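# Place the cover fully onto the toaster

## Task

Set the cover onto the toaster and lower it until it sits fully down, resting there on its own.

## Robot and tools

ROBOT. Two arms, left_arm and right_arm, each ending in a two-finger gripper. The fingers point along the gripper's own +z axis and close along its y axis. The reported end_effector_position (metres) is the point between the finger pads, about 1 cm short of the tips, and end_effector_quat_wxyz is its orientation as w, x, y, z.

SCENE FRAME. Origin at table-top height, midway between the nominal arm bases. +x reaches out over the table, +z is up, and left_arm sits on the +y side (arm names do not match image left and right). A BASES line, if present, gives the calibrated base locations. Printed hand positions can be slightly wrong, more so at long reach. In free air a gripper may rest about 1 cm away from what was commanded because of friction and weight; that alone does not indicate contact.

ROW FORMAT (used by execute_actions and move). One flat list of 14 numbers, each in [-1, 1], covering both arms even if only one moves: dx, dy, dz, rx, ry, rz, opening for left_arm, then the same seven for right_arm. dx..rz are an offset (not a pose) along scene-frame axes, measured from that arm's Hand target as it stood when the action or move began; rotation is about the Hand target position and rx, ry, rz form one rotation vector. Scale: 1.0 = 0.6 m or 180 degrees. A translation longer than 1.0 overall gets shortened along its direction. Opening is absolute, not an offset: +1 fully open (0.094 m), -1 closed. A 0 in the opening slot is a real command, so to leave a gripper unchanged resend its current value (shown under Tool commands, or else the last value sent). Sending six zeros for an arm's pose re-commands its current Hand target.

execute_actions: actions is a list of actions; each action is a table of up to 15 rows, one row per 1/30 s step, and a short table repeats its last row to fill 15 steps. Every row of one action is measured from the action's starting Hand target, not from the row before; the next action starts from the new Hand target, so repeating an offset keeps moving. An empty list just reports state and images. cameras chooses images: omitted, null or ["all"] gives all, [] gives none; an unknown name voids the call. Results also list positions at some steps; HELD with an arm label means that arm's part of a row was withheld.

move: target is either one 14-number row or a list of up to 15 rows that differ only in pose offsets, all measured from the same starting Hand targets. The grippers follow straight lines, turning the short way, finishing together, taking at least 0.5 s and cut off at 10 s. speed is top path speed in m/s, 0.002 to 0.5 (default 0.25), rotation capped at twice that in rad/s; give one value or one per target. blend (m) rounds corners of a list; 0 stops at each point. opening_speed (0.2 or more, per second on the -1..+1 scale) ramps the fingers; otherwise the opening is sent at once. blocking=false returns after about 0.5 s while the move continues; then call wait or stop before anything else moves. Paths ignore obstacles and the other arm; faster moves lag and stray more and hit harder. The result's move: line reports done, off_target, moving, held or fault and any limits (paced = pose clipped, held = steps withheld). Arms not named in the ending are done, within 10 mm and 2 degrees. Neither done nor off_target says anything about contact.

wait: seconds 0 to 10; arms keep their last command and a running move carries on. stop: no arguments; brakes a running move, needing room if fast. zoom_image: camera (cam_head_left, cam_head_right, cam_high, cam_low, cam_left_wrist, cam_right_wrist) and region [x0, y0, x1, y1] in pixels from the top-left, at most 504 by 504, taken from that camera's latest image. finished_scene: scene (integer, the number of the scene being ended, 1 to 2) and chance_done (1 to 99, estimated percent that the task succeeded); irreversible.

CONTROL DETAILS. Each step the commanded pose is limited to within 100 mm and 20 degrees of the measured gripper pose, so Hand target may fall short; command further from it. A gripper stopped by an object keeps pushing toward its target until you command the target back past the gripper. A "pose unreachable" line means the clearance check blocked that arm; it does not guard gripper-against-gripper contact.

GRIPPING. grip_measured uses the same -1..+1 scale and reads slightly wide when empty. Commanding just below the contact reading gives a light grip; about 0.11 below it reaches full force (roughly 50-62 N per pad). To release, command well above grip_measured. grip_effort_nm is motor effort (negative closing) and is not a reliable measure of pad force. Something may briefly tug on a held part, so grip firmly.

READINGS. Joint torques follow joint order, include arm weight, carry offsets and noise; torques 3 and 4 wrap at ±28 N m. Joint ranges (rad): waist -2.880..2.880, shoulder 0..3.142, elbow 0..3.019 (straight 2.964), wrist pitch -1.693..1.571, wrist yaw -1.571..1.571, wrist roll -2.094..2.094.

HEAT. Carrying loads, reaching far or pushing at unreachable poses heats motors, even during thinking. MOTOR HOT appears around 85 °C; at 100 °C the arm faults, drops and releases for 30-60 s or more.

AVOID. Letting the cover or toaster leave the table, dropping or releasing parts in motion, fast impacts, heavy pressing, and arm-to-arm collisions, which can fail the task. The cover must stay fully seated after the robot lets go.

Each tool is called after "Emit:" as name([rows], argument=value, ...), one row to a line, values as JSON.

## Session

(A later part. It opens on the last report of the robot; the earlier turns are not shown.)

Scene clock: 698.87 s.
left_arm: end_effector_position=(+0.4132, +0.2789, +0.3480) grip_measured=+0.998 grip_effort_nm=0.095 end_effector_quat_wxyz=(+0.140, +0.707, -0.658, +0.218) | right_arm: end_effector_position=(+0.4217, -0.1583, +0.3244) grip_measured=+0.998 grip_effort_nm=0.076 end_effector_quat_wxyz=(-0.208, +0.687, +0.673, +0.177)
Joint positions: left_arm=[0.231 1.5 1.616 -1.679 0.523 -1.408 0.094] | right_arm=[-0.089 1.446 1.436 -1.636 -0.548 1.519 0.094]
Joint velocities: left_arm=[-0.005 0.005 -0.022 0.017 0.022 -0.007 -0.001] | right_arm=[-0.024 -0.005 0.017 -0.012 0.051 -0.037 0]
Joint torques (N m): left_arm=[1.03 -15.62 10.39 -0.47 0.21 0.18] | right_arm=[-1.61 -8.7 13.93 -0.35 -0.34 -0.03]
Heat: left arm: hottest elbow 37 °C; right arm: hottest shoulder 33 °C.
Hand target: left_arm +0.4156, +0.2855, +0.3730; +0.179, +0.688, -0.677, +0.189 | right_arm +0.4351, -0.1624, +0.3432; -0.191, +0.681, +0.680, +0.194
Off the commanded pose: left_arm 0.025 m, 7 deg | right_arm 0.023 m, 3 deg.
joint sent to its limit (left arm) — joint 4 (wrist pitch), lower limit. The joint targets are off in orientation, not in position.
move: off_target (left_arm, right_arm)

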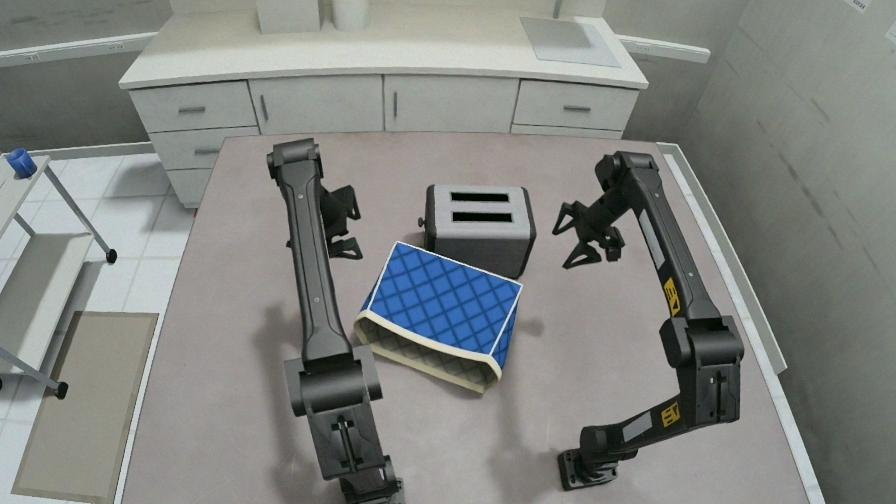

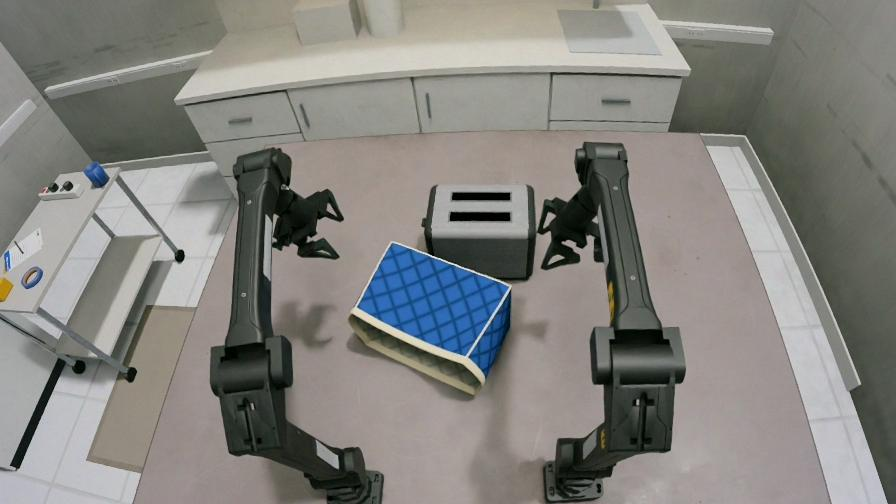

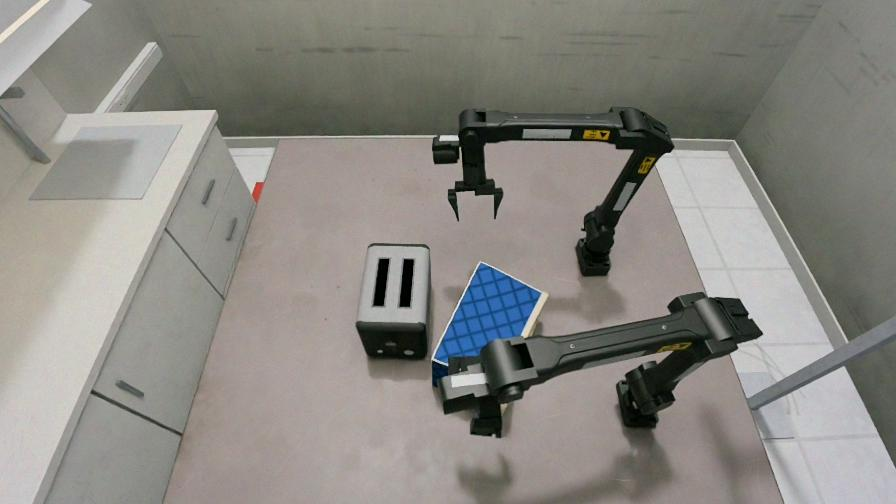

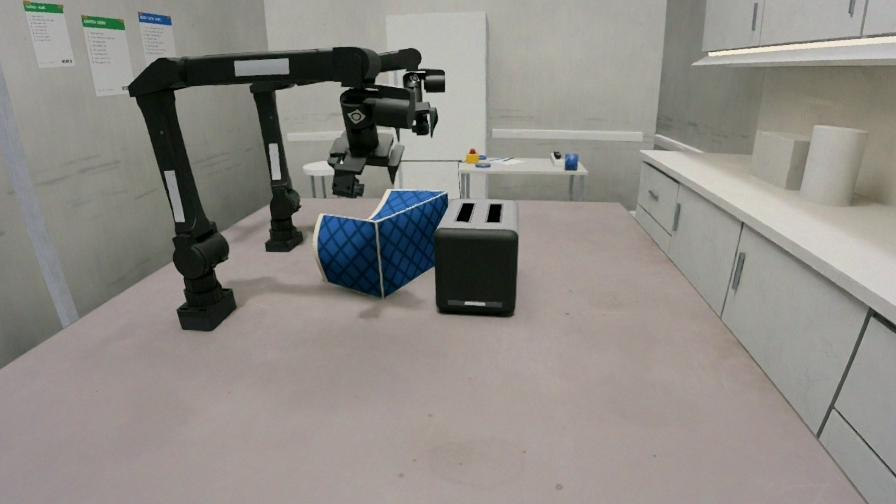

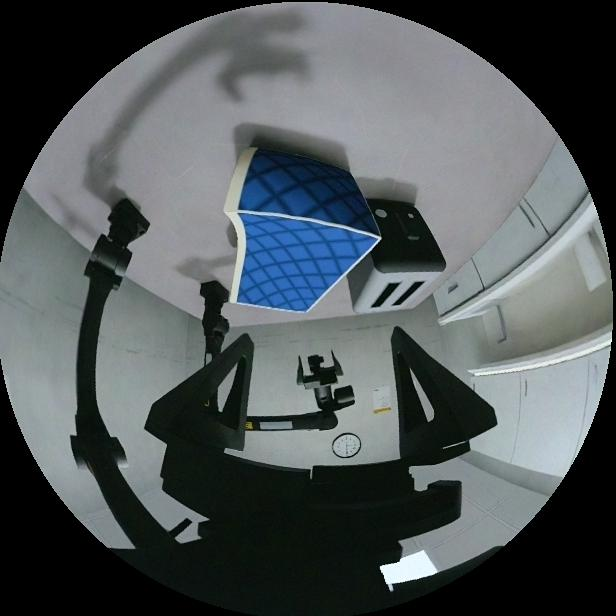

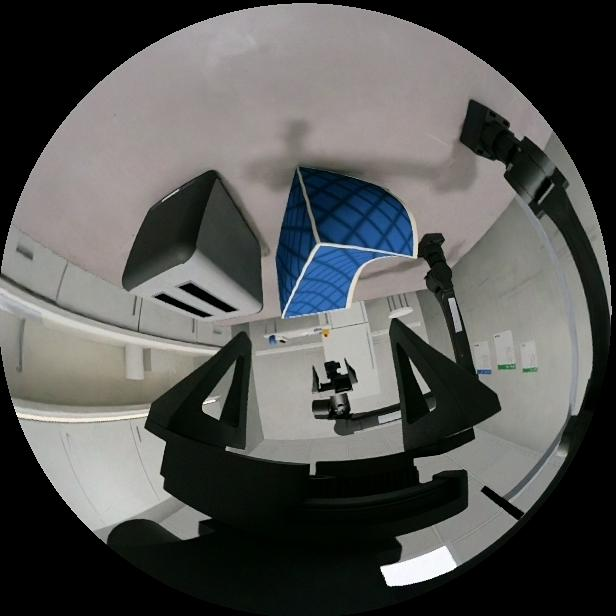

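Emit:
move([
  [0.15,0.03,0,0,0,-0.11,1,-0.03,-0.08,0,0,0,-0.11,1],
  [0.15,0.03,-0.4,0,0,-0.11,1,-0.03,-0.08,-0.36,0,0,-0.11,1],
], speed=0.2, cameras=["cam_head_left","cam_high","cam_left_wrist","cam_right_wrist"])

Scene clock: 708.83 s.
left_arm: end_effector_position=(+0.5008, +0.3118, +0.1388) grip_measured=+0.998 grip_effort_nm=0.090 end_effector_quat_wxyz=(-0.212, -0.573, +0.776, -0.154) | right_arm: end_effector_position=(+0.4158, -0.2051, +0.1386) grip_measured=+0.998 grip_effort_nm=0.081 end_effector_quat_wxyz=(-0.148, +0.778, +0.565, +0.232)
Joint positions: left_arm=[0.231 1.984 1.703 -1.584 0.448 -0.968 0.094] | right_arm=[-0.204 1.434 0.912 -0.922 -0.544 1.752 0.094]
Joint velocities: left_arm=[-0.005 -0.015 0.002 0.017 0.022 -0.007 0.001] | right_arm=[-0.005 -0.005 -0.007 0.007 0.051 -0.022 0]
Joint torques (N m): left_arm=[-0.73 -19.96 7.21 -0.12 0.11 0.16] | right_arm=[-1.96 -6.71 7.24 0.55 -0.1 0.3]
Heat: left arm: hottest elbow 37 °C; right arm: hottest shoulder 32 °C.
Hand target: left_arm +0.5061, +0.3066, +0.1346; -0.208, -0.564, +0.784, -0.154 | right_arm +0.4144, -0.2102, +0.1276; -0.154, +0.788, +0.553, +0.223
Off the commanded pose: left_arm 0.011 m, 2 deg | right_arm 0.013 m, 2 deg.
move: off_target (left_arm, right_arm); limits=paced
Images, in order (width x height): cam_head_left 896x504, cam_high 896x504, cam_left_wrist 616x616, cam_right_wrist 616x616.

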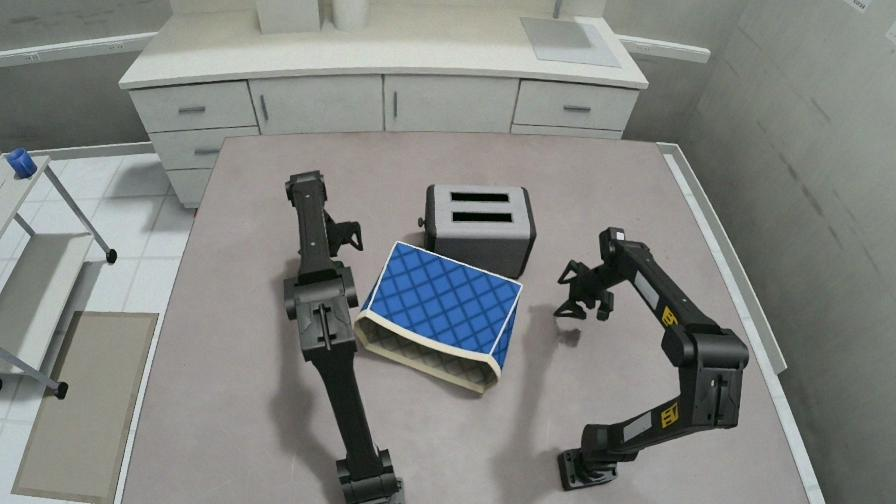

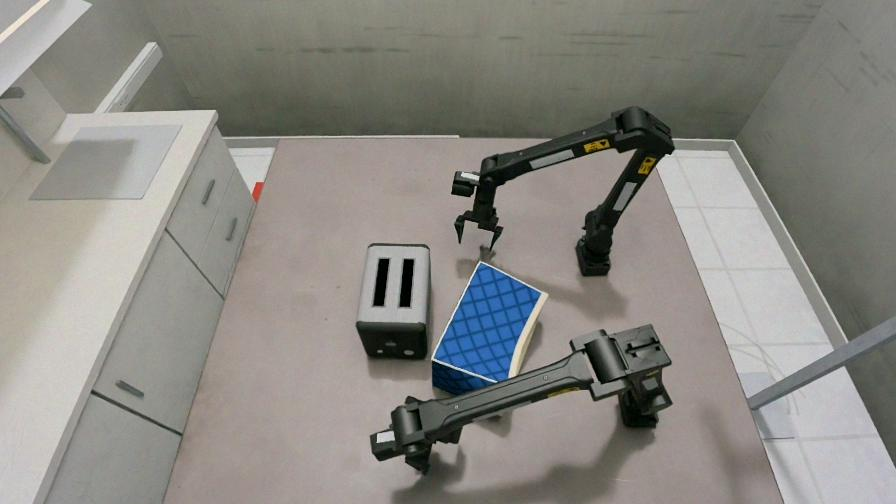

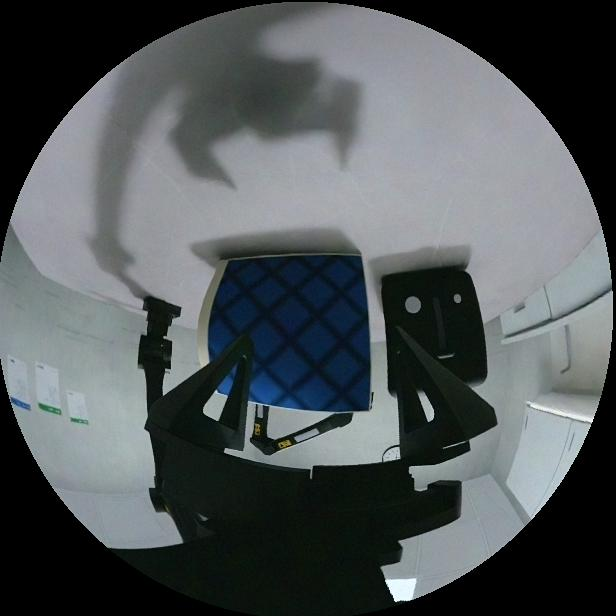

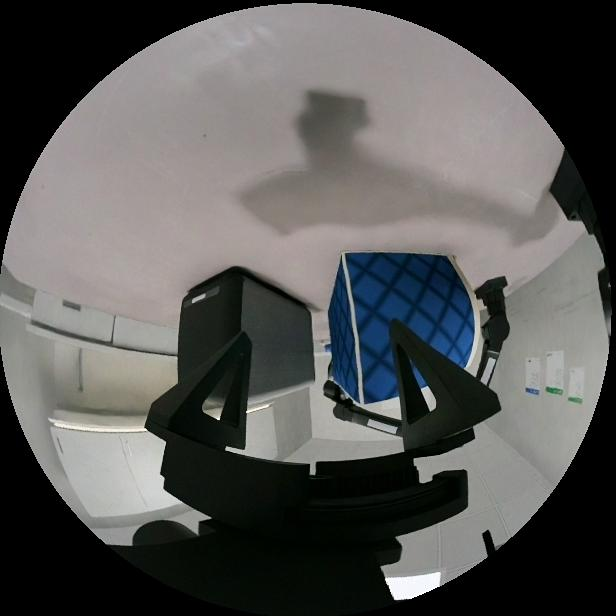

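Emit:
move([
  [0.0,-0.13,-0.02,0,0,0,-0.2,-0.04,0.13,-0.01,0,0,0,-0.2],
], speed=0.12, cameras=["cam_head_left","cam_high","cam_left_wrist","cam_right_wrist"])

Scene clock: 717.03 s.
left_arm: end_effector_position=(+0.5008, +0.2342, +0.1086) grip_measured=-0.198 grip_effort_nm=-0.085 end_effector_quat_wxyz=(-0.223, -0.566, +0.780, -0.145) | right_arm: end_effector_position=(+0.3934, -0.1351, +0.1198) grip_measured=-0.198 grip_effort_nm=-0.105 end_effector_quat_wxyz=(-0.160, +0.787, +0.553, +0.221)
Joint positions: left_arm=[0.096 1.984 1.62 -1.469 0.476 -1.089 0.038] | right_arm=[-0.019 1.387 0.805 -0.779 -0.516 1.991 0.038]
Joint velocities: left_arm=[0.005 -0.005 0.002 0.002 0.022 -0.007 0] | right_arm=[-0.005 -0.015 -0.017 0.007 -0.022 -0.037 0]
Joint torques (N m): left_arm=[-0.38 -22.71 6.52 -0.06 0.34 -0.07] | right_arm=[-0.09 -8.76 6.72 0.66 -0.08 0.32]
Heat: left arm: hottest elbow 37 °C; right arm: hottest shoulder 32 °C.
Hand target: left_arm +0.5047, +0.2291, +0.1217; -0.209, -0.564, +0.784, -0.153 | right_arm +0.3902, -0.1312, +0.1232; -0.156, +0.787, +0.552, +0.225
Off the commanded pose: left_arm 0.016 m, 2 deg | right_arm 0.004 m, 1 deg.
move: off_target (left_arm)
Images, in order (width x height): cam_head_left 896x504, cam_high 896x504, cam_left_wrist 616x616, cam_right_wrist 616x616.

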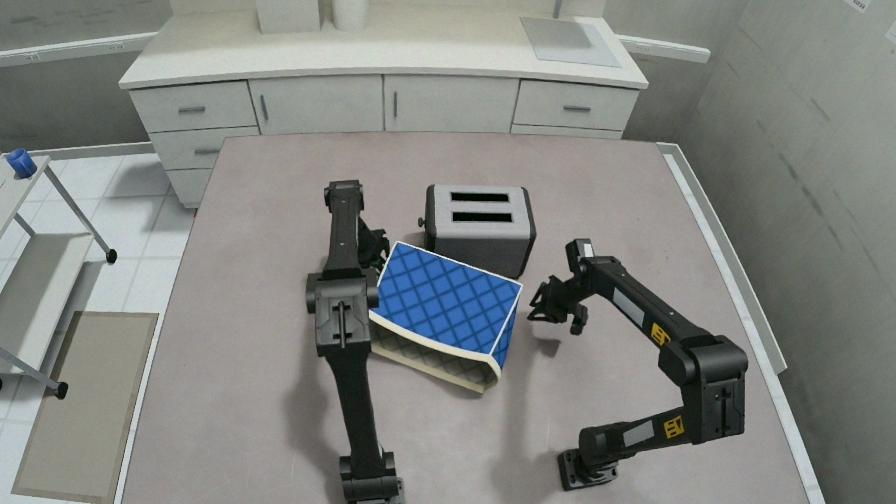

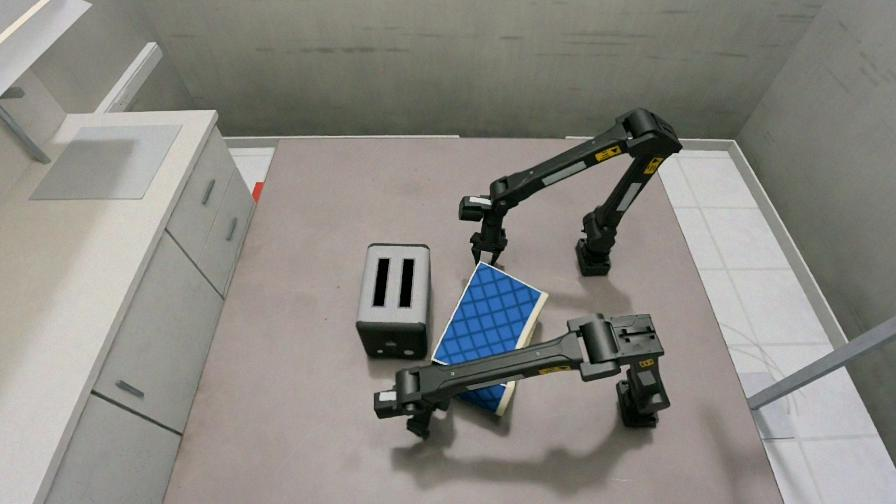

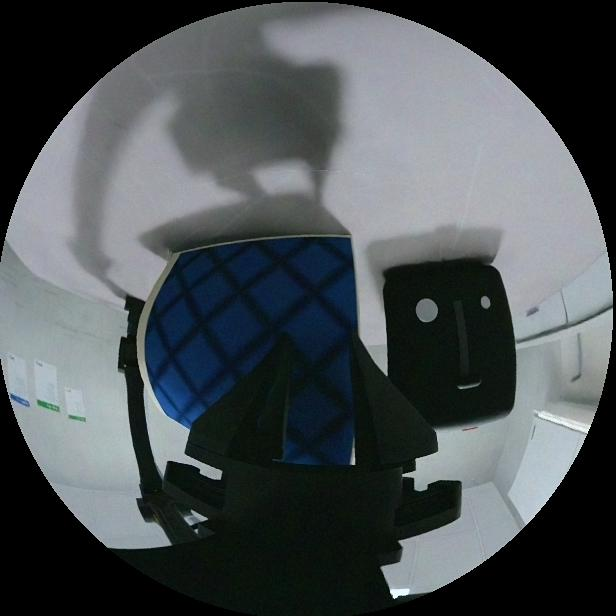

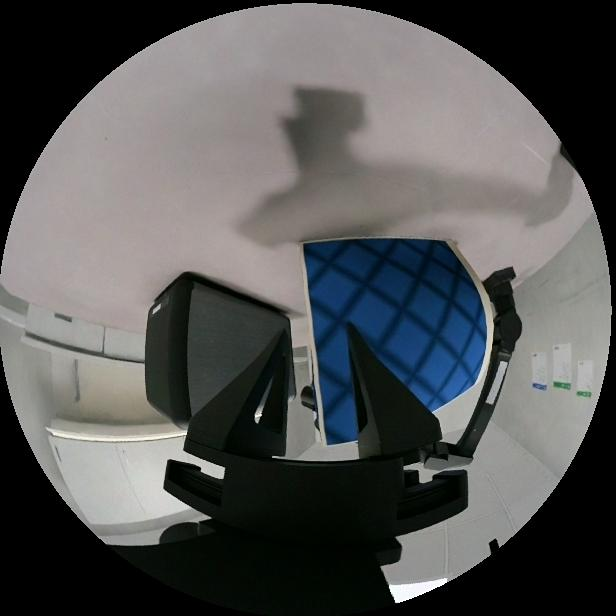

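Emit:
move([
  [-0.05,-0.07,-0.01,0,0,0,-0.2,-0.03,0.07,-0.01,0,0,0,-0.2],
  [-0.07,-0.12,-0.01,0,0,0,-0.2,-0.01,0.13,-0.01,0,0,0,-0.2],
], speed=0.1, cameras=["cam_head_left","cam_high","cam_left_wrist","cam_right_wrist"])

Scene clock: 721.53 s.
left_arm: end_effector_position=(+0.4574, +0.1673, +0.0981) grip_measured=-0.198 grip_effort_nm=-0.085 end_effector_quat_wxyz=(-0.224, -0.570, +0.778, -0.140) | right_arm: end_effector_position=(+0.3635, -0.0636, +0.1076) grip_measured=-0.198 grip_effort_nm=-0.095 end_effector_quat_wxyz=(-0.183, +0.756, +0.594, +0.206)
Joint positions: left_arm=[-0.023 1.875 1.424 -1.326 0.498 -1.232 0.038] | right_arm=[0.178 1.383 0.759 -0.712 -0.511 2.086 0.038]
Joint velocities: left_arm=[-0.015 -0.005 0.007 0.012 -0.037 0.007 0] | right_arm=[-0.015 0.015 -0.022 0.012 -0.081 -0.007 -0.001]
Joint torques (N m): left_arm=[-1.79 -21.13 6.45 0.03 0.46 -0.04] | right_arm=[-0.03 -5.48 11.81 0.76 -0.46 0.29]
Heat: left arm: hottest elbow 37 °C; right arm: hottest shoulder 32 °C.
Hand target: left_arm +0.4613, +0.1580, +0.1145; -0.210, -0.564, +0.784, -0.153 | right_arm +0.3838, -0.0523, +0.1178; -0.158, +0.787, +0.552, +0.227
Off the commanded pose: left_arm 0.021 m, 3 deg | right_arm 0.025 m, 7 deg.
joint sent to its limit (right arm) — joint 6 (wrist roll), upper limit. The joint targets are off in orientation, not in position.
move: off_target (left_arm, right_arm)
Images, in order (width x height): cam_head_left 896x504, cam_high 896x504, cam_left_wrist 616x616, cam_right_wrist 616x616.

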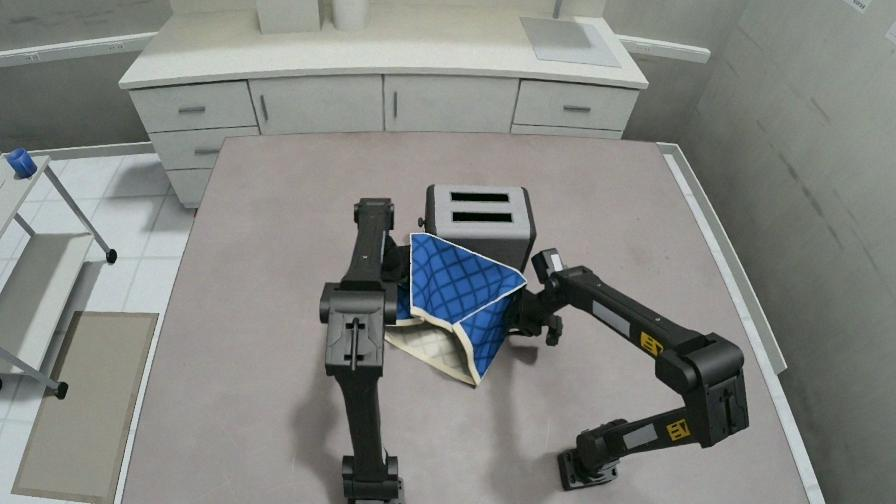

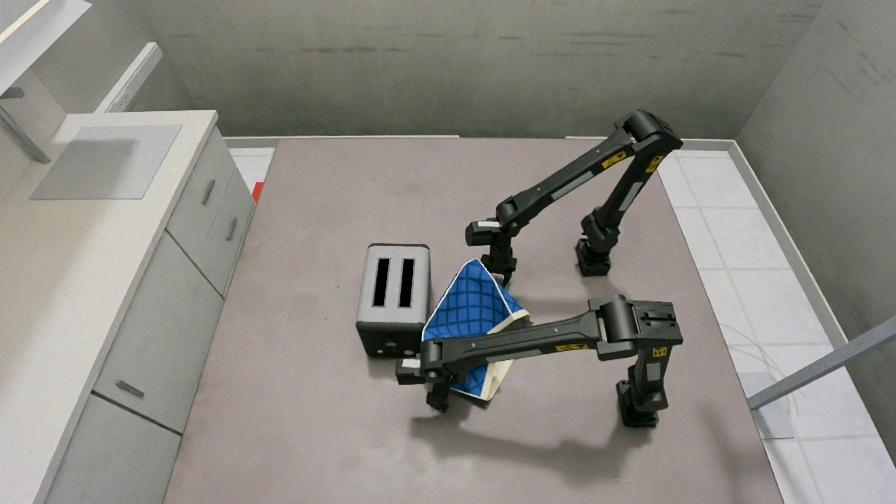

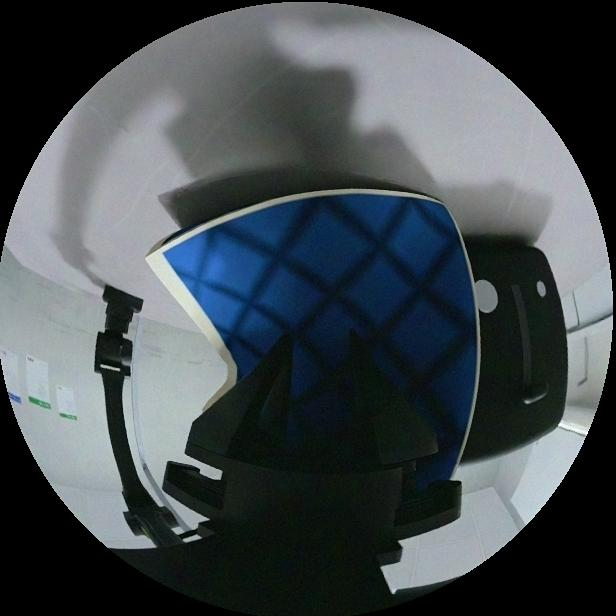

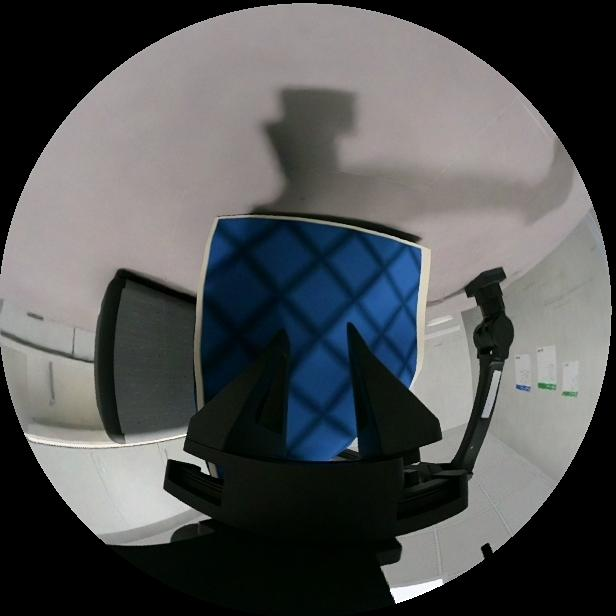

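Emit:
move([
  [0.01,0.035,0.0,0,0,0,-0.2,-0.01,-0.03,0.0,0,0,0,-0.2],
  [-0.06,0.035,0.4,0,0,0,-0.2,-0.09,-0.03,0.4,0,0,0,-0.2],
], speed=0.08)

Scene clock: 729.63 s.
left_arm: end_effector_position=(+0.4203, +0.1730, +0.3281) grip_measured=-0.198 grip_effort_nm=-0.090 end_effector_quat_wxyz=(-0.162, -0.580, +0.776, -0.190) | right_arm: end_effector_position=(+0.3260, -0.0754, +0.3288) grip_measured=-0.198 grip_effort_nm=-0.085 end_effector_quat_wxyz=(-0.190, +0.762, +0.587, +0.196)
Joint positions: left_arm=[-0.011 1.56 1.636 -1.679 0.504 -1.281 0.038] | right_arm=[0.165 1.104 1.143 -1.403 -0.516 2.086 0.038]
Joint velocities: left_arm=[-0.005 -0.015 -0.007 -0.002 0.066 0.007 0] | right_arm=[0.005 -0.015 0.007 -0.002 -0.022 -0.007 0]
Joint torques (N m): left_arm=[0.73 -16.38 10.28 -0.4 0.4 0] | right_arm=[-0.38 -5.95 14.56 0.12 -0.39 0.29]
Heat: left arm: hottest elbow 37 °C; right arm: hottest shoulder 32 °C.
Hand target: left_arm +0.4246, +0.1763, +0.3536; -0.210, -0.562, +0.785, -0.153 | right_arm +0.3330, -0.0702, +0.3589; -0.158, +0.787, +0.552, +0.226
Off the commanded pose: left_arm 0.028 m, 7 deg | right_arm 0.030 m, 7 deg.
joint sent to its limit (left arm) — joint 4 (wrist pitch), lower limit. The joint targets are off in position and orientation.
joint sent to its limit (right arm) — joint 6 (wrist roll), upper limit. The joint targets are off in orientation, not in position.
move: off_target (left_arm, right_arm)

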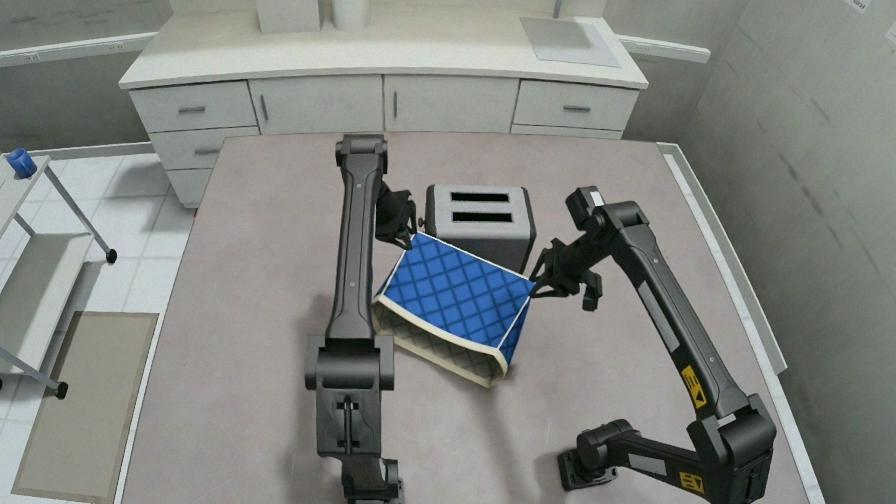

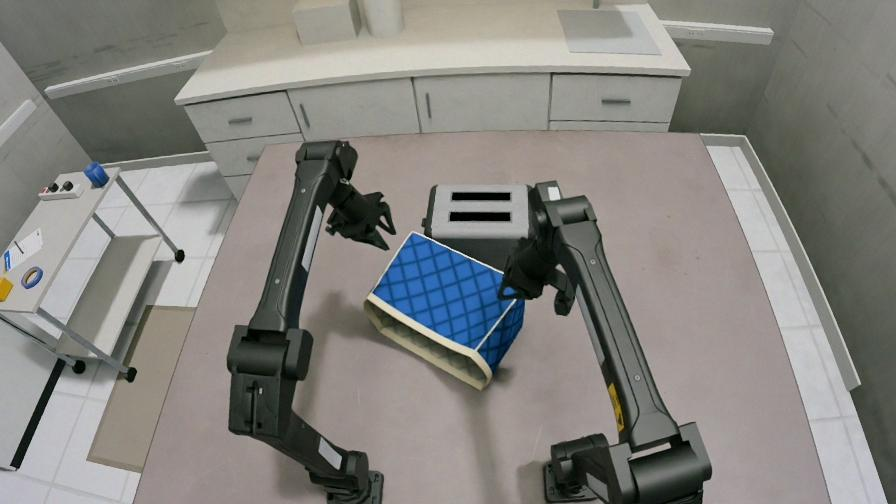

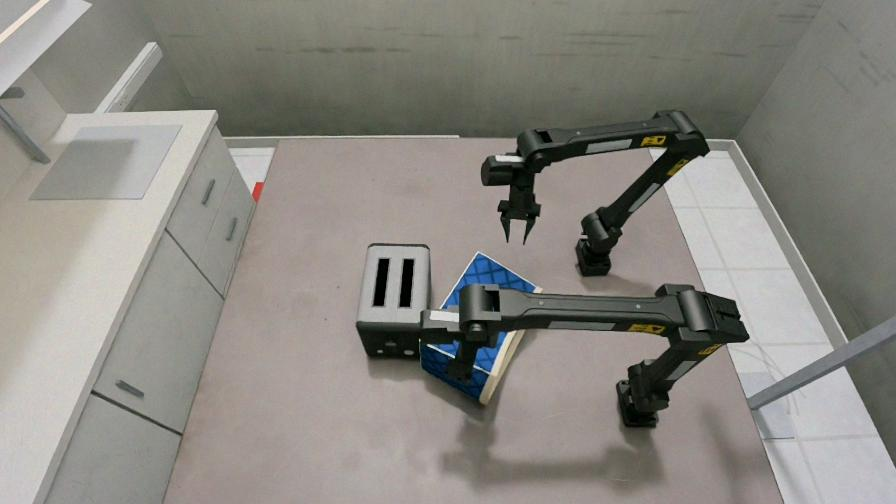

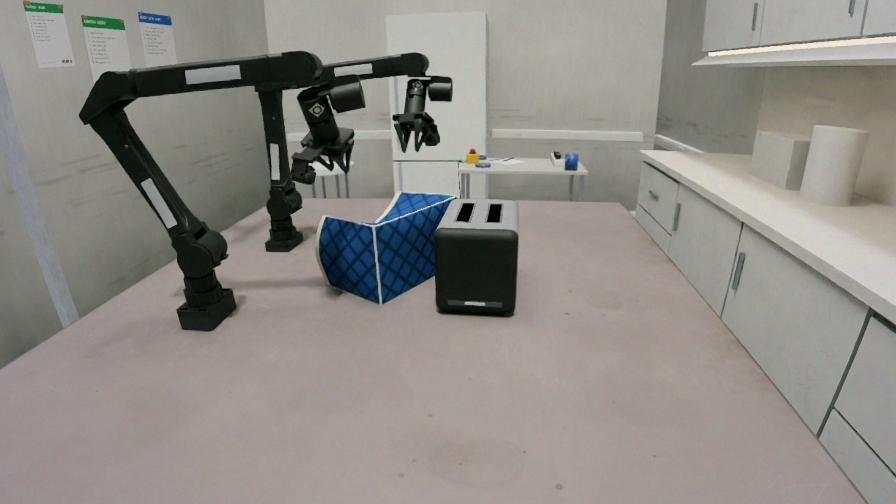

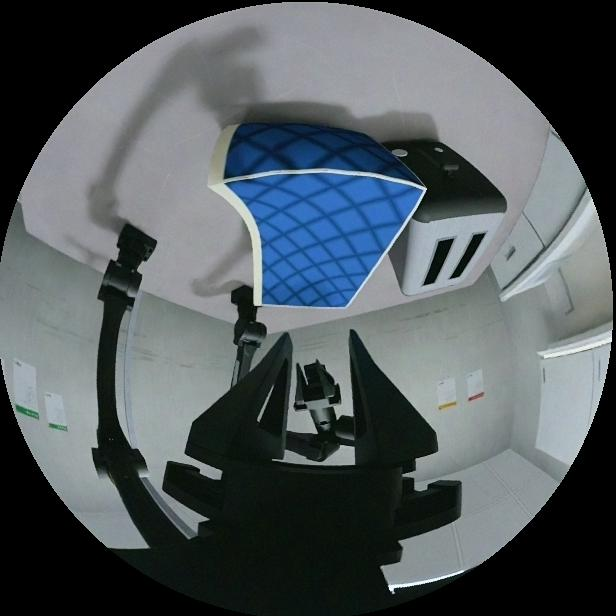

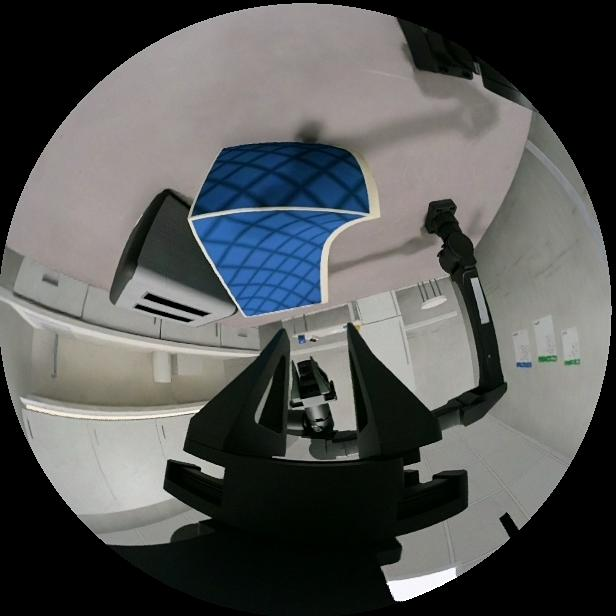

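Emit:
move([
  [-0.26,0.05,-0.06,-0.051,-0.503,0.111,0.7,0.1,-0.38,0,0,0,0,1],
  [-0.26,0.05,-0.28,-0.051,-0.503,0.111,0.7,0.1,-0.38,0,0,0,0,1],
], cameras=["cam_head_left","cam_high","cam_left_wrist"])

Scene clock: 747.23 s.
left_arm: end_effector_position=(+0.2661, +0.2049, +0.1808) grip_measured=+0.698 grip_effort_nm=0.090 end_effector_quat_wxyz=(+0.383, -0.375, +0.601, -0.593) | right_arm: end_effector_position=(+0.3809, -0.2883, +0.3444) grip_measured=+0.998 grip_effort_nm=0.090 end_effector_quat_wxyz=(-0.164, +0.792, +0.548, +0.214)
Joint positions: left_arm=[0.126 0.911 -0.004 0.911 0.571 -1.551 0.08] | right_arm=[-0.44 1.326 1.372 -1.672 -0.544 1.512 0.094]
Joint velocities: left_arm=[-0.015 -0.015 0.012 -0.002 0.051 -0.051 0] | right_arm=[-0.005 -0.005 0.002 -0.002 0.037 0.022 0.001]
Joint torques (N m): left_arm=[1.08 0.09 5.7 2.1 0.15 0.07] | right_arm=[-1.73 -6.01 13.97 -0.24 -0.13 -0.04]
Heat: left arm: hottest elbow 39 °C; right arm: hottest elbow 34 °C.
Hand target: left_arm +0.2677, +0.2095, +0.1830; +0.388, -0.377, +0.595, -0.594 | right_arm +0.3936, -0.2989, +0.3574; -0.152, +0.789, +0.554, +0.220
Off the commanded pose: left_arm 0.006 m, 2 deg | right_arm 0.021 m, 2 deg.
joint sent to its limit (right arm) — joint 4 (wrist pitch), lower limit. The joint targets still meet the commanded pose.
move: off_target (right_arm)
Images, in order (width x height): cam_head_left 896x504, cam_high 896x504, cam_left_wrist 616x616.

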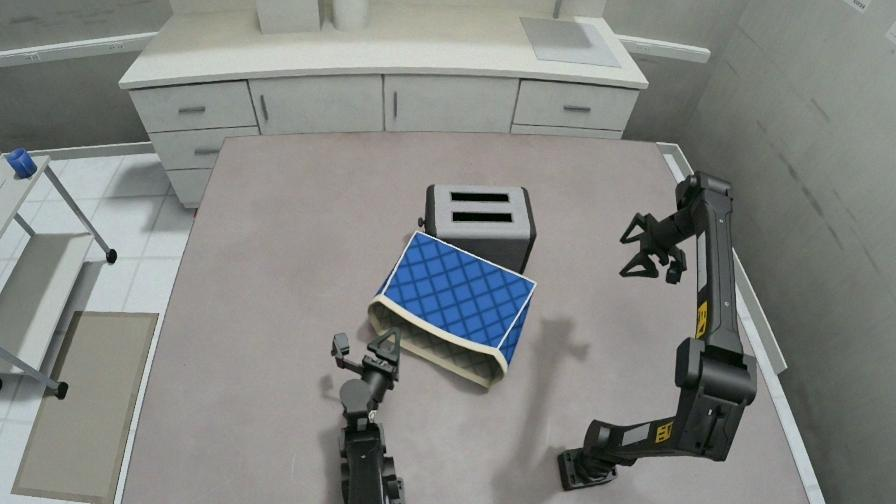

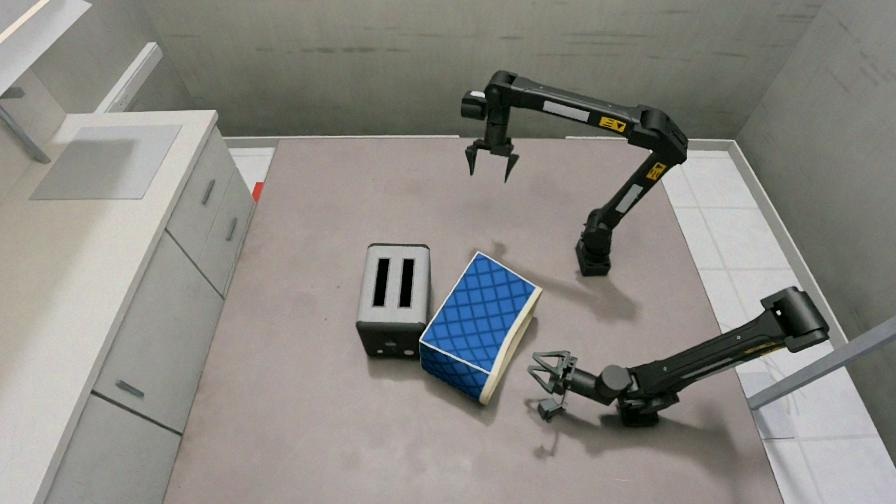

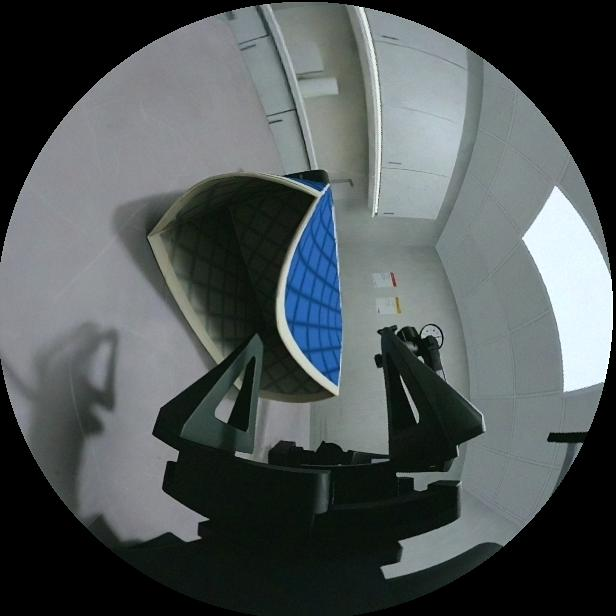

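Emit:
move([
  [0.14,-0.02,-0.035,0,0,0,0.8,0,0,0,0,0,0,1],
], speed=0.12, cameras=["cam_head_left","cam_left_wrist"])

Scene clock: 761.47 s.
left_arm: end_effector_position=(+0.3423, +0.2042, +0.1562) grip_measured=+0.798 grip_effort_nm=0.095 end_effector_quat_wxyz=(+0.384, -0.388, +0.600, -0.585) | right_arm: end_effector_position=(+0.3810, -0.2883, +0.3446) grip_measured=+0.998 grip_effort_nm=0.100 end_effector_quat_wxyz=(-0.164, +0.792, +0.548, +0.214)
Joint positions: left_arm=[0.063 1.444 0.162 1.258 0.483 -1.552 0.084] | right_arm=[-0.44 1.326 1.372 -1.672 -0.544 1.512 0.094]
Joint velocities: left_arm=[-0.015 -0.005 -0.012 0.002 -0.007 -0.007 -0.001] | right_arm=[0.005 -0.015 -0.017 -0.002 0.007 0.066 0]
Joint torques (N m): left_arm=[-1.44 -5.3 4.97 1.99 -0.13 0.07] | right_arm=[-1.9 -6.07 13.97 -0.23 -0.12 -0.03]
Heat: left arm: hottest elbow 37 °C; right arm: hottest elbow 36 °C.
Hand target: left_arm +0.3514, +0.1992, +0.1642; +0.388, -0.377, +0.595, -0.594 | right_arm +0.3937, -0.2989, +0.3574; -0.152, +0.789, +0.554, +0.220
Off the commanded pose: left_arm 0.013 m, 2 deg | right_arm 0.021 m, 2 deg.
joint sent to its limit (right arm) — joint 4 (wrist pitch), lower limit. The joint targets still meet the commanded pose.
move: off_target (left_arm, right_arm)
Images, in order (width x height): cam_head_left 896x504, cam_left_wrist 616x616.

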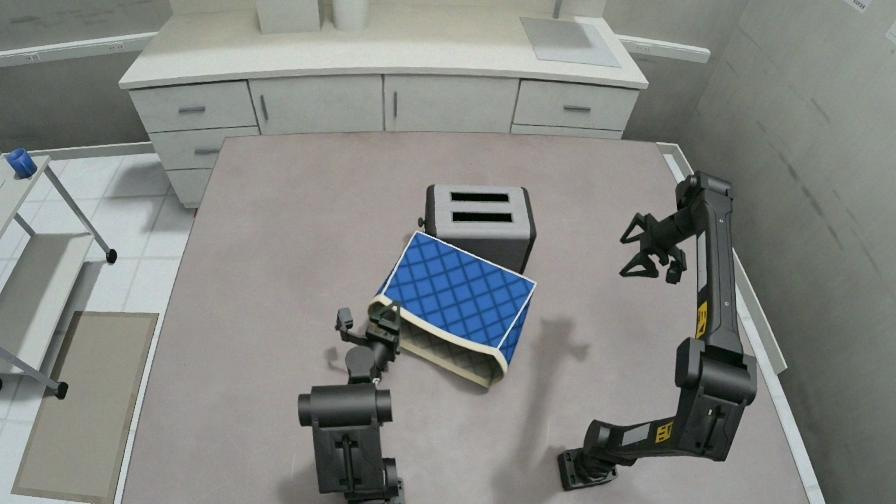

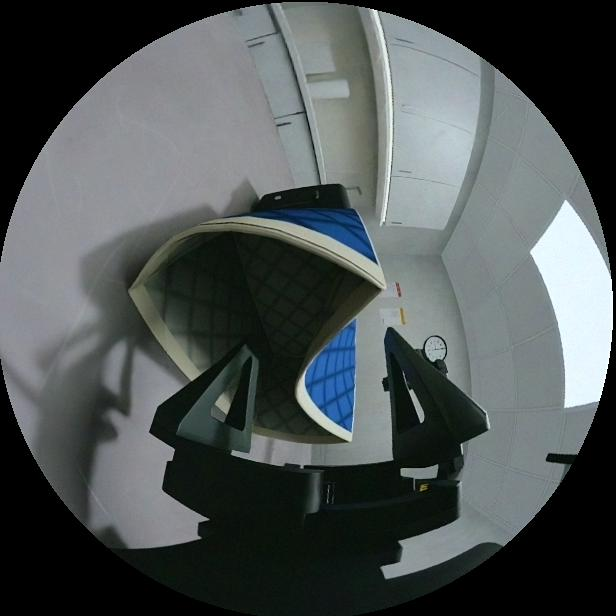

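Emit:
move([
  [-0.08,-0.13,-0.035,0,0,0,0.8,0,0,0,0,0,0,1],
  [0.03,-0.17,-0.035,0,0,0,0.8,0,0,0,0,0,0,1],
], speed=0.12, cameras=["cam_head_left","cam_left_wrist"])

Scene clock: 768.57 s.
left_arm: end_effector_position=(+0.3649, +0.1082, +0.1447) grip_measured=+0.798 grip_effort_nm=0.100 end_effector_quat_wxyz=(+0.394, -0.379, +0.593, -0.591) | right_arm: end_effector_position=(+0.3810, -0.2883, +0.3446) grip_measured=+0.998 grip_effort_nm=0.090 end_effector_quat_wxyz=(-0.164, +0.792, +0.548, +0.214)
Joint positions: left_arm=[-0.323 1.633 0.252 1.392 0.095 -1.552 0.084] | right_arm=[-0.44 1.326 1.372 -1.672 -0.544 1.512 0.094]
Joint velocities: left_arm=[0.005 -0.015 -0.007 0.012 -0.007 -0.007 0.001] | right_arm=[-0.005 0.005 -0.042 -0.007 -0.007 -0.022 0.001]
Joint torques (N m): left_arm=[-1.26 -7.06 4.27 0.95 -0.05 0.1] | right_arm=[-1.79 -5.89 13.94 -0.23 -0.13 -0.04]
Heat: left arm: hottest elbow 36 °C; right arm: hottest elbow 36 °C.
Hand target: left_arm +0.3712, +0.0991, +0.1431; +0.388, -0.377, +0.595, -0.594 | right_arm +0.3937, -0.2989, +0.3574; -0.152, +0.789, +0.553, +0.220
Off the commanded pose: left_arm 0.012 m, 1 deg | right_arm 0.021 m, 2 deg.
joint sent to its limit (right arm) — joint 4 (wrist pitch), lower limit. The joint targets still meet the commanded pose.
move: off_target (left_arm, right_arm)
Images, in order (width x height): cam_head_left 896x504, cam_left_wrist 616x616.

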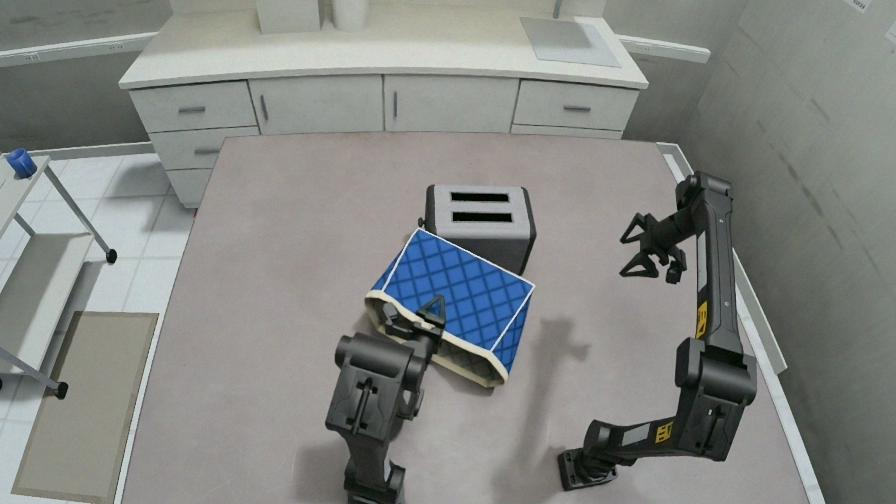

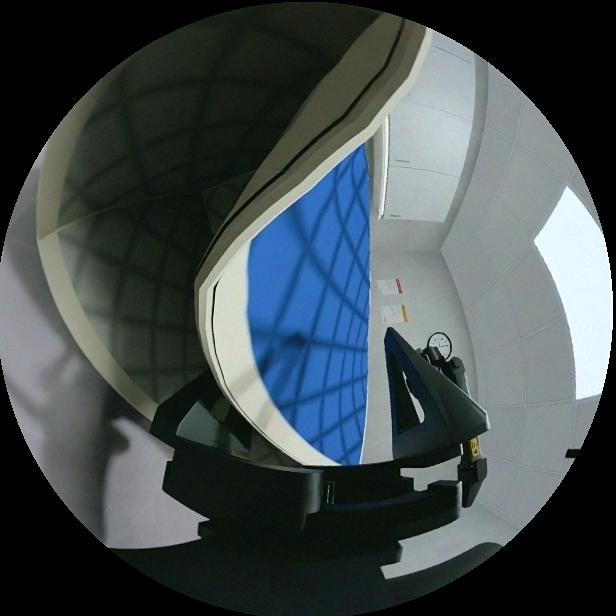

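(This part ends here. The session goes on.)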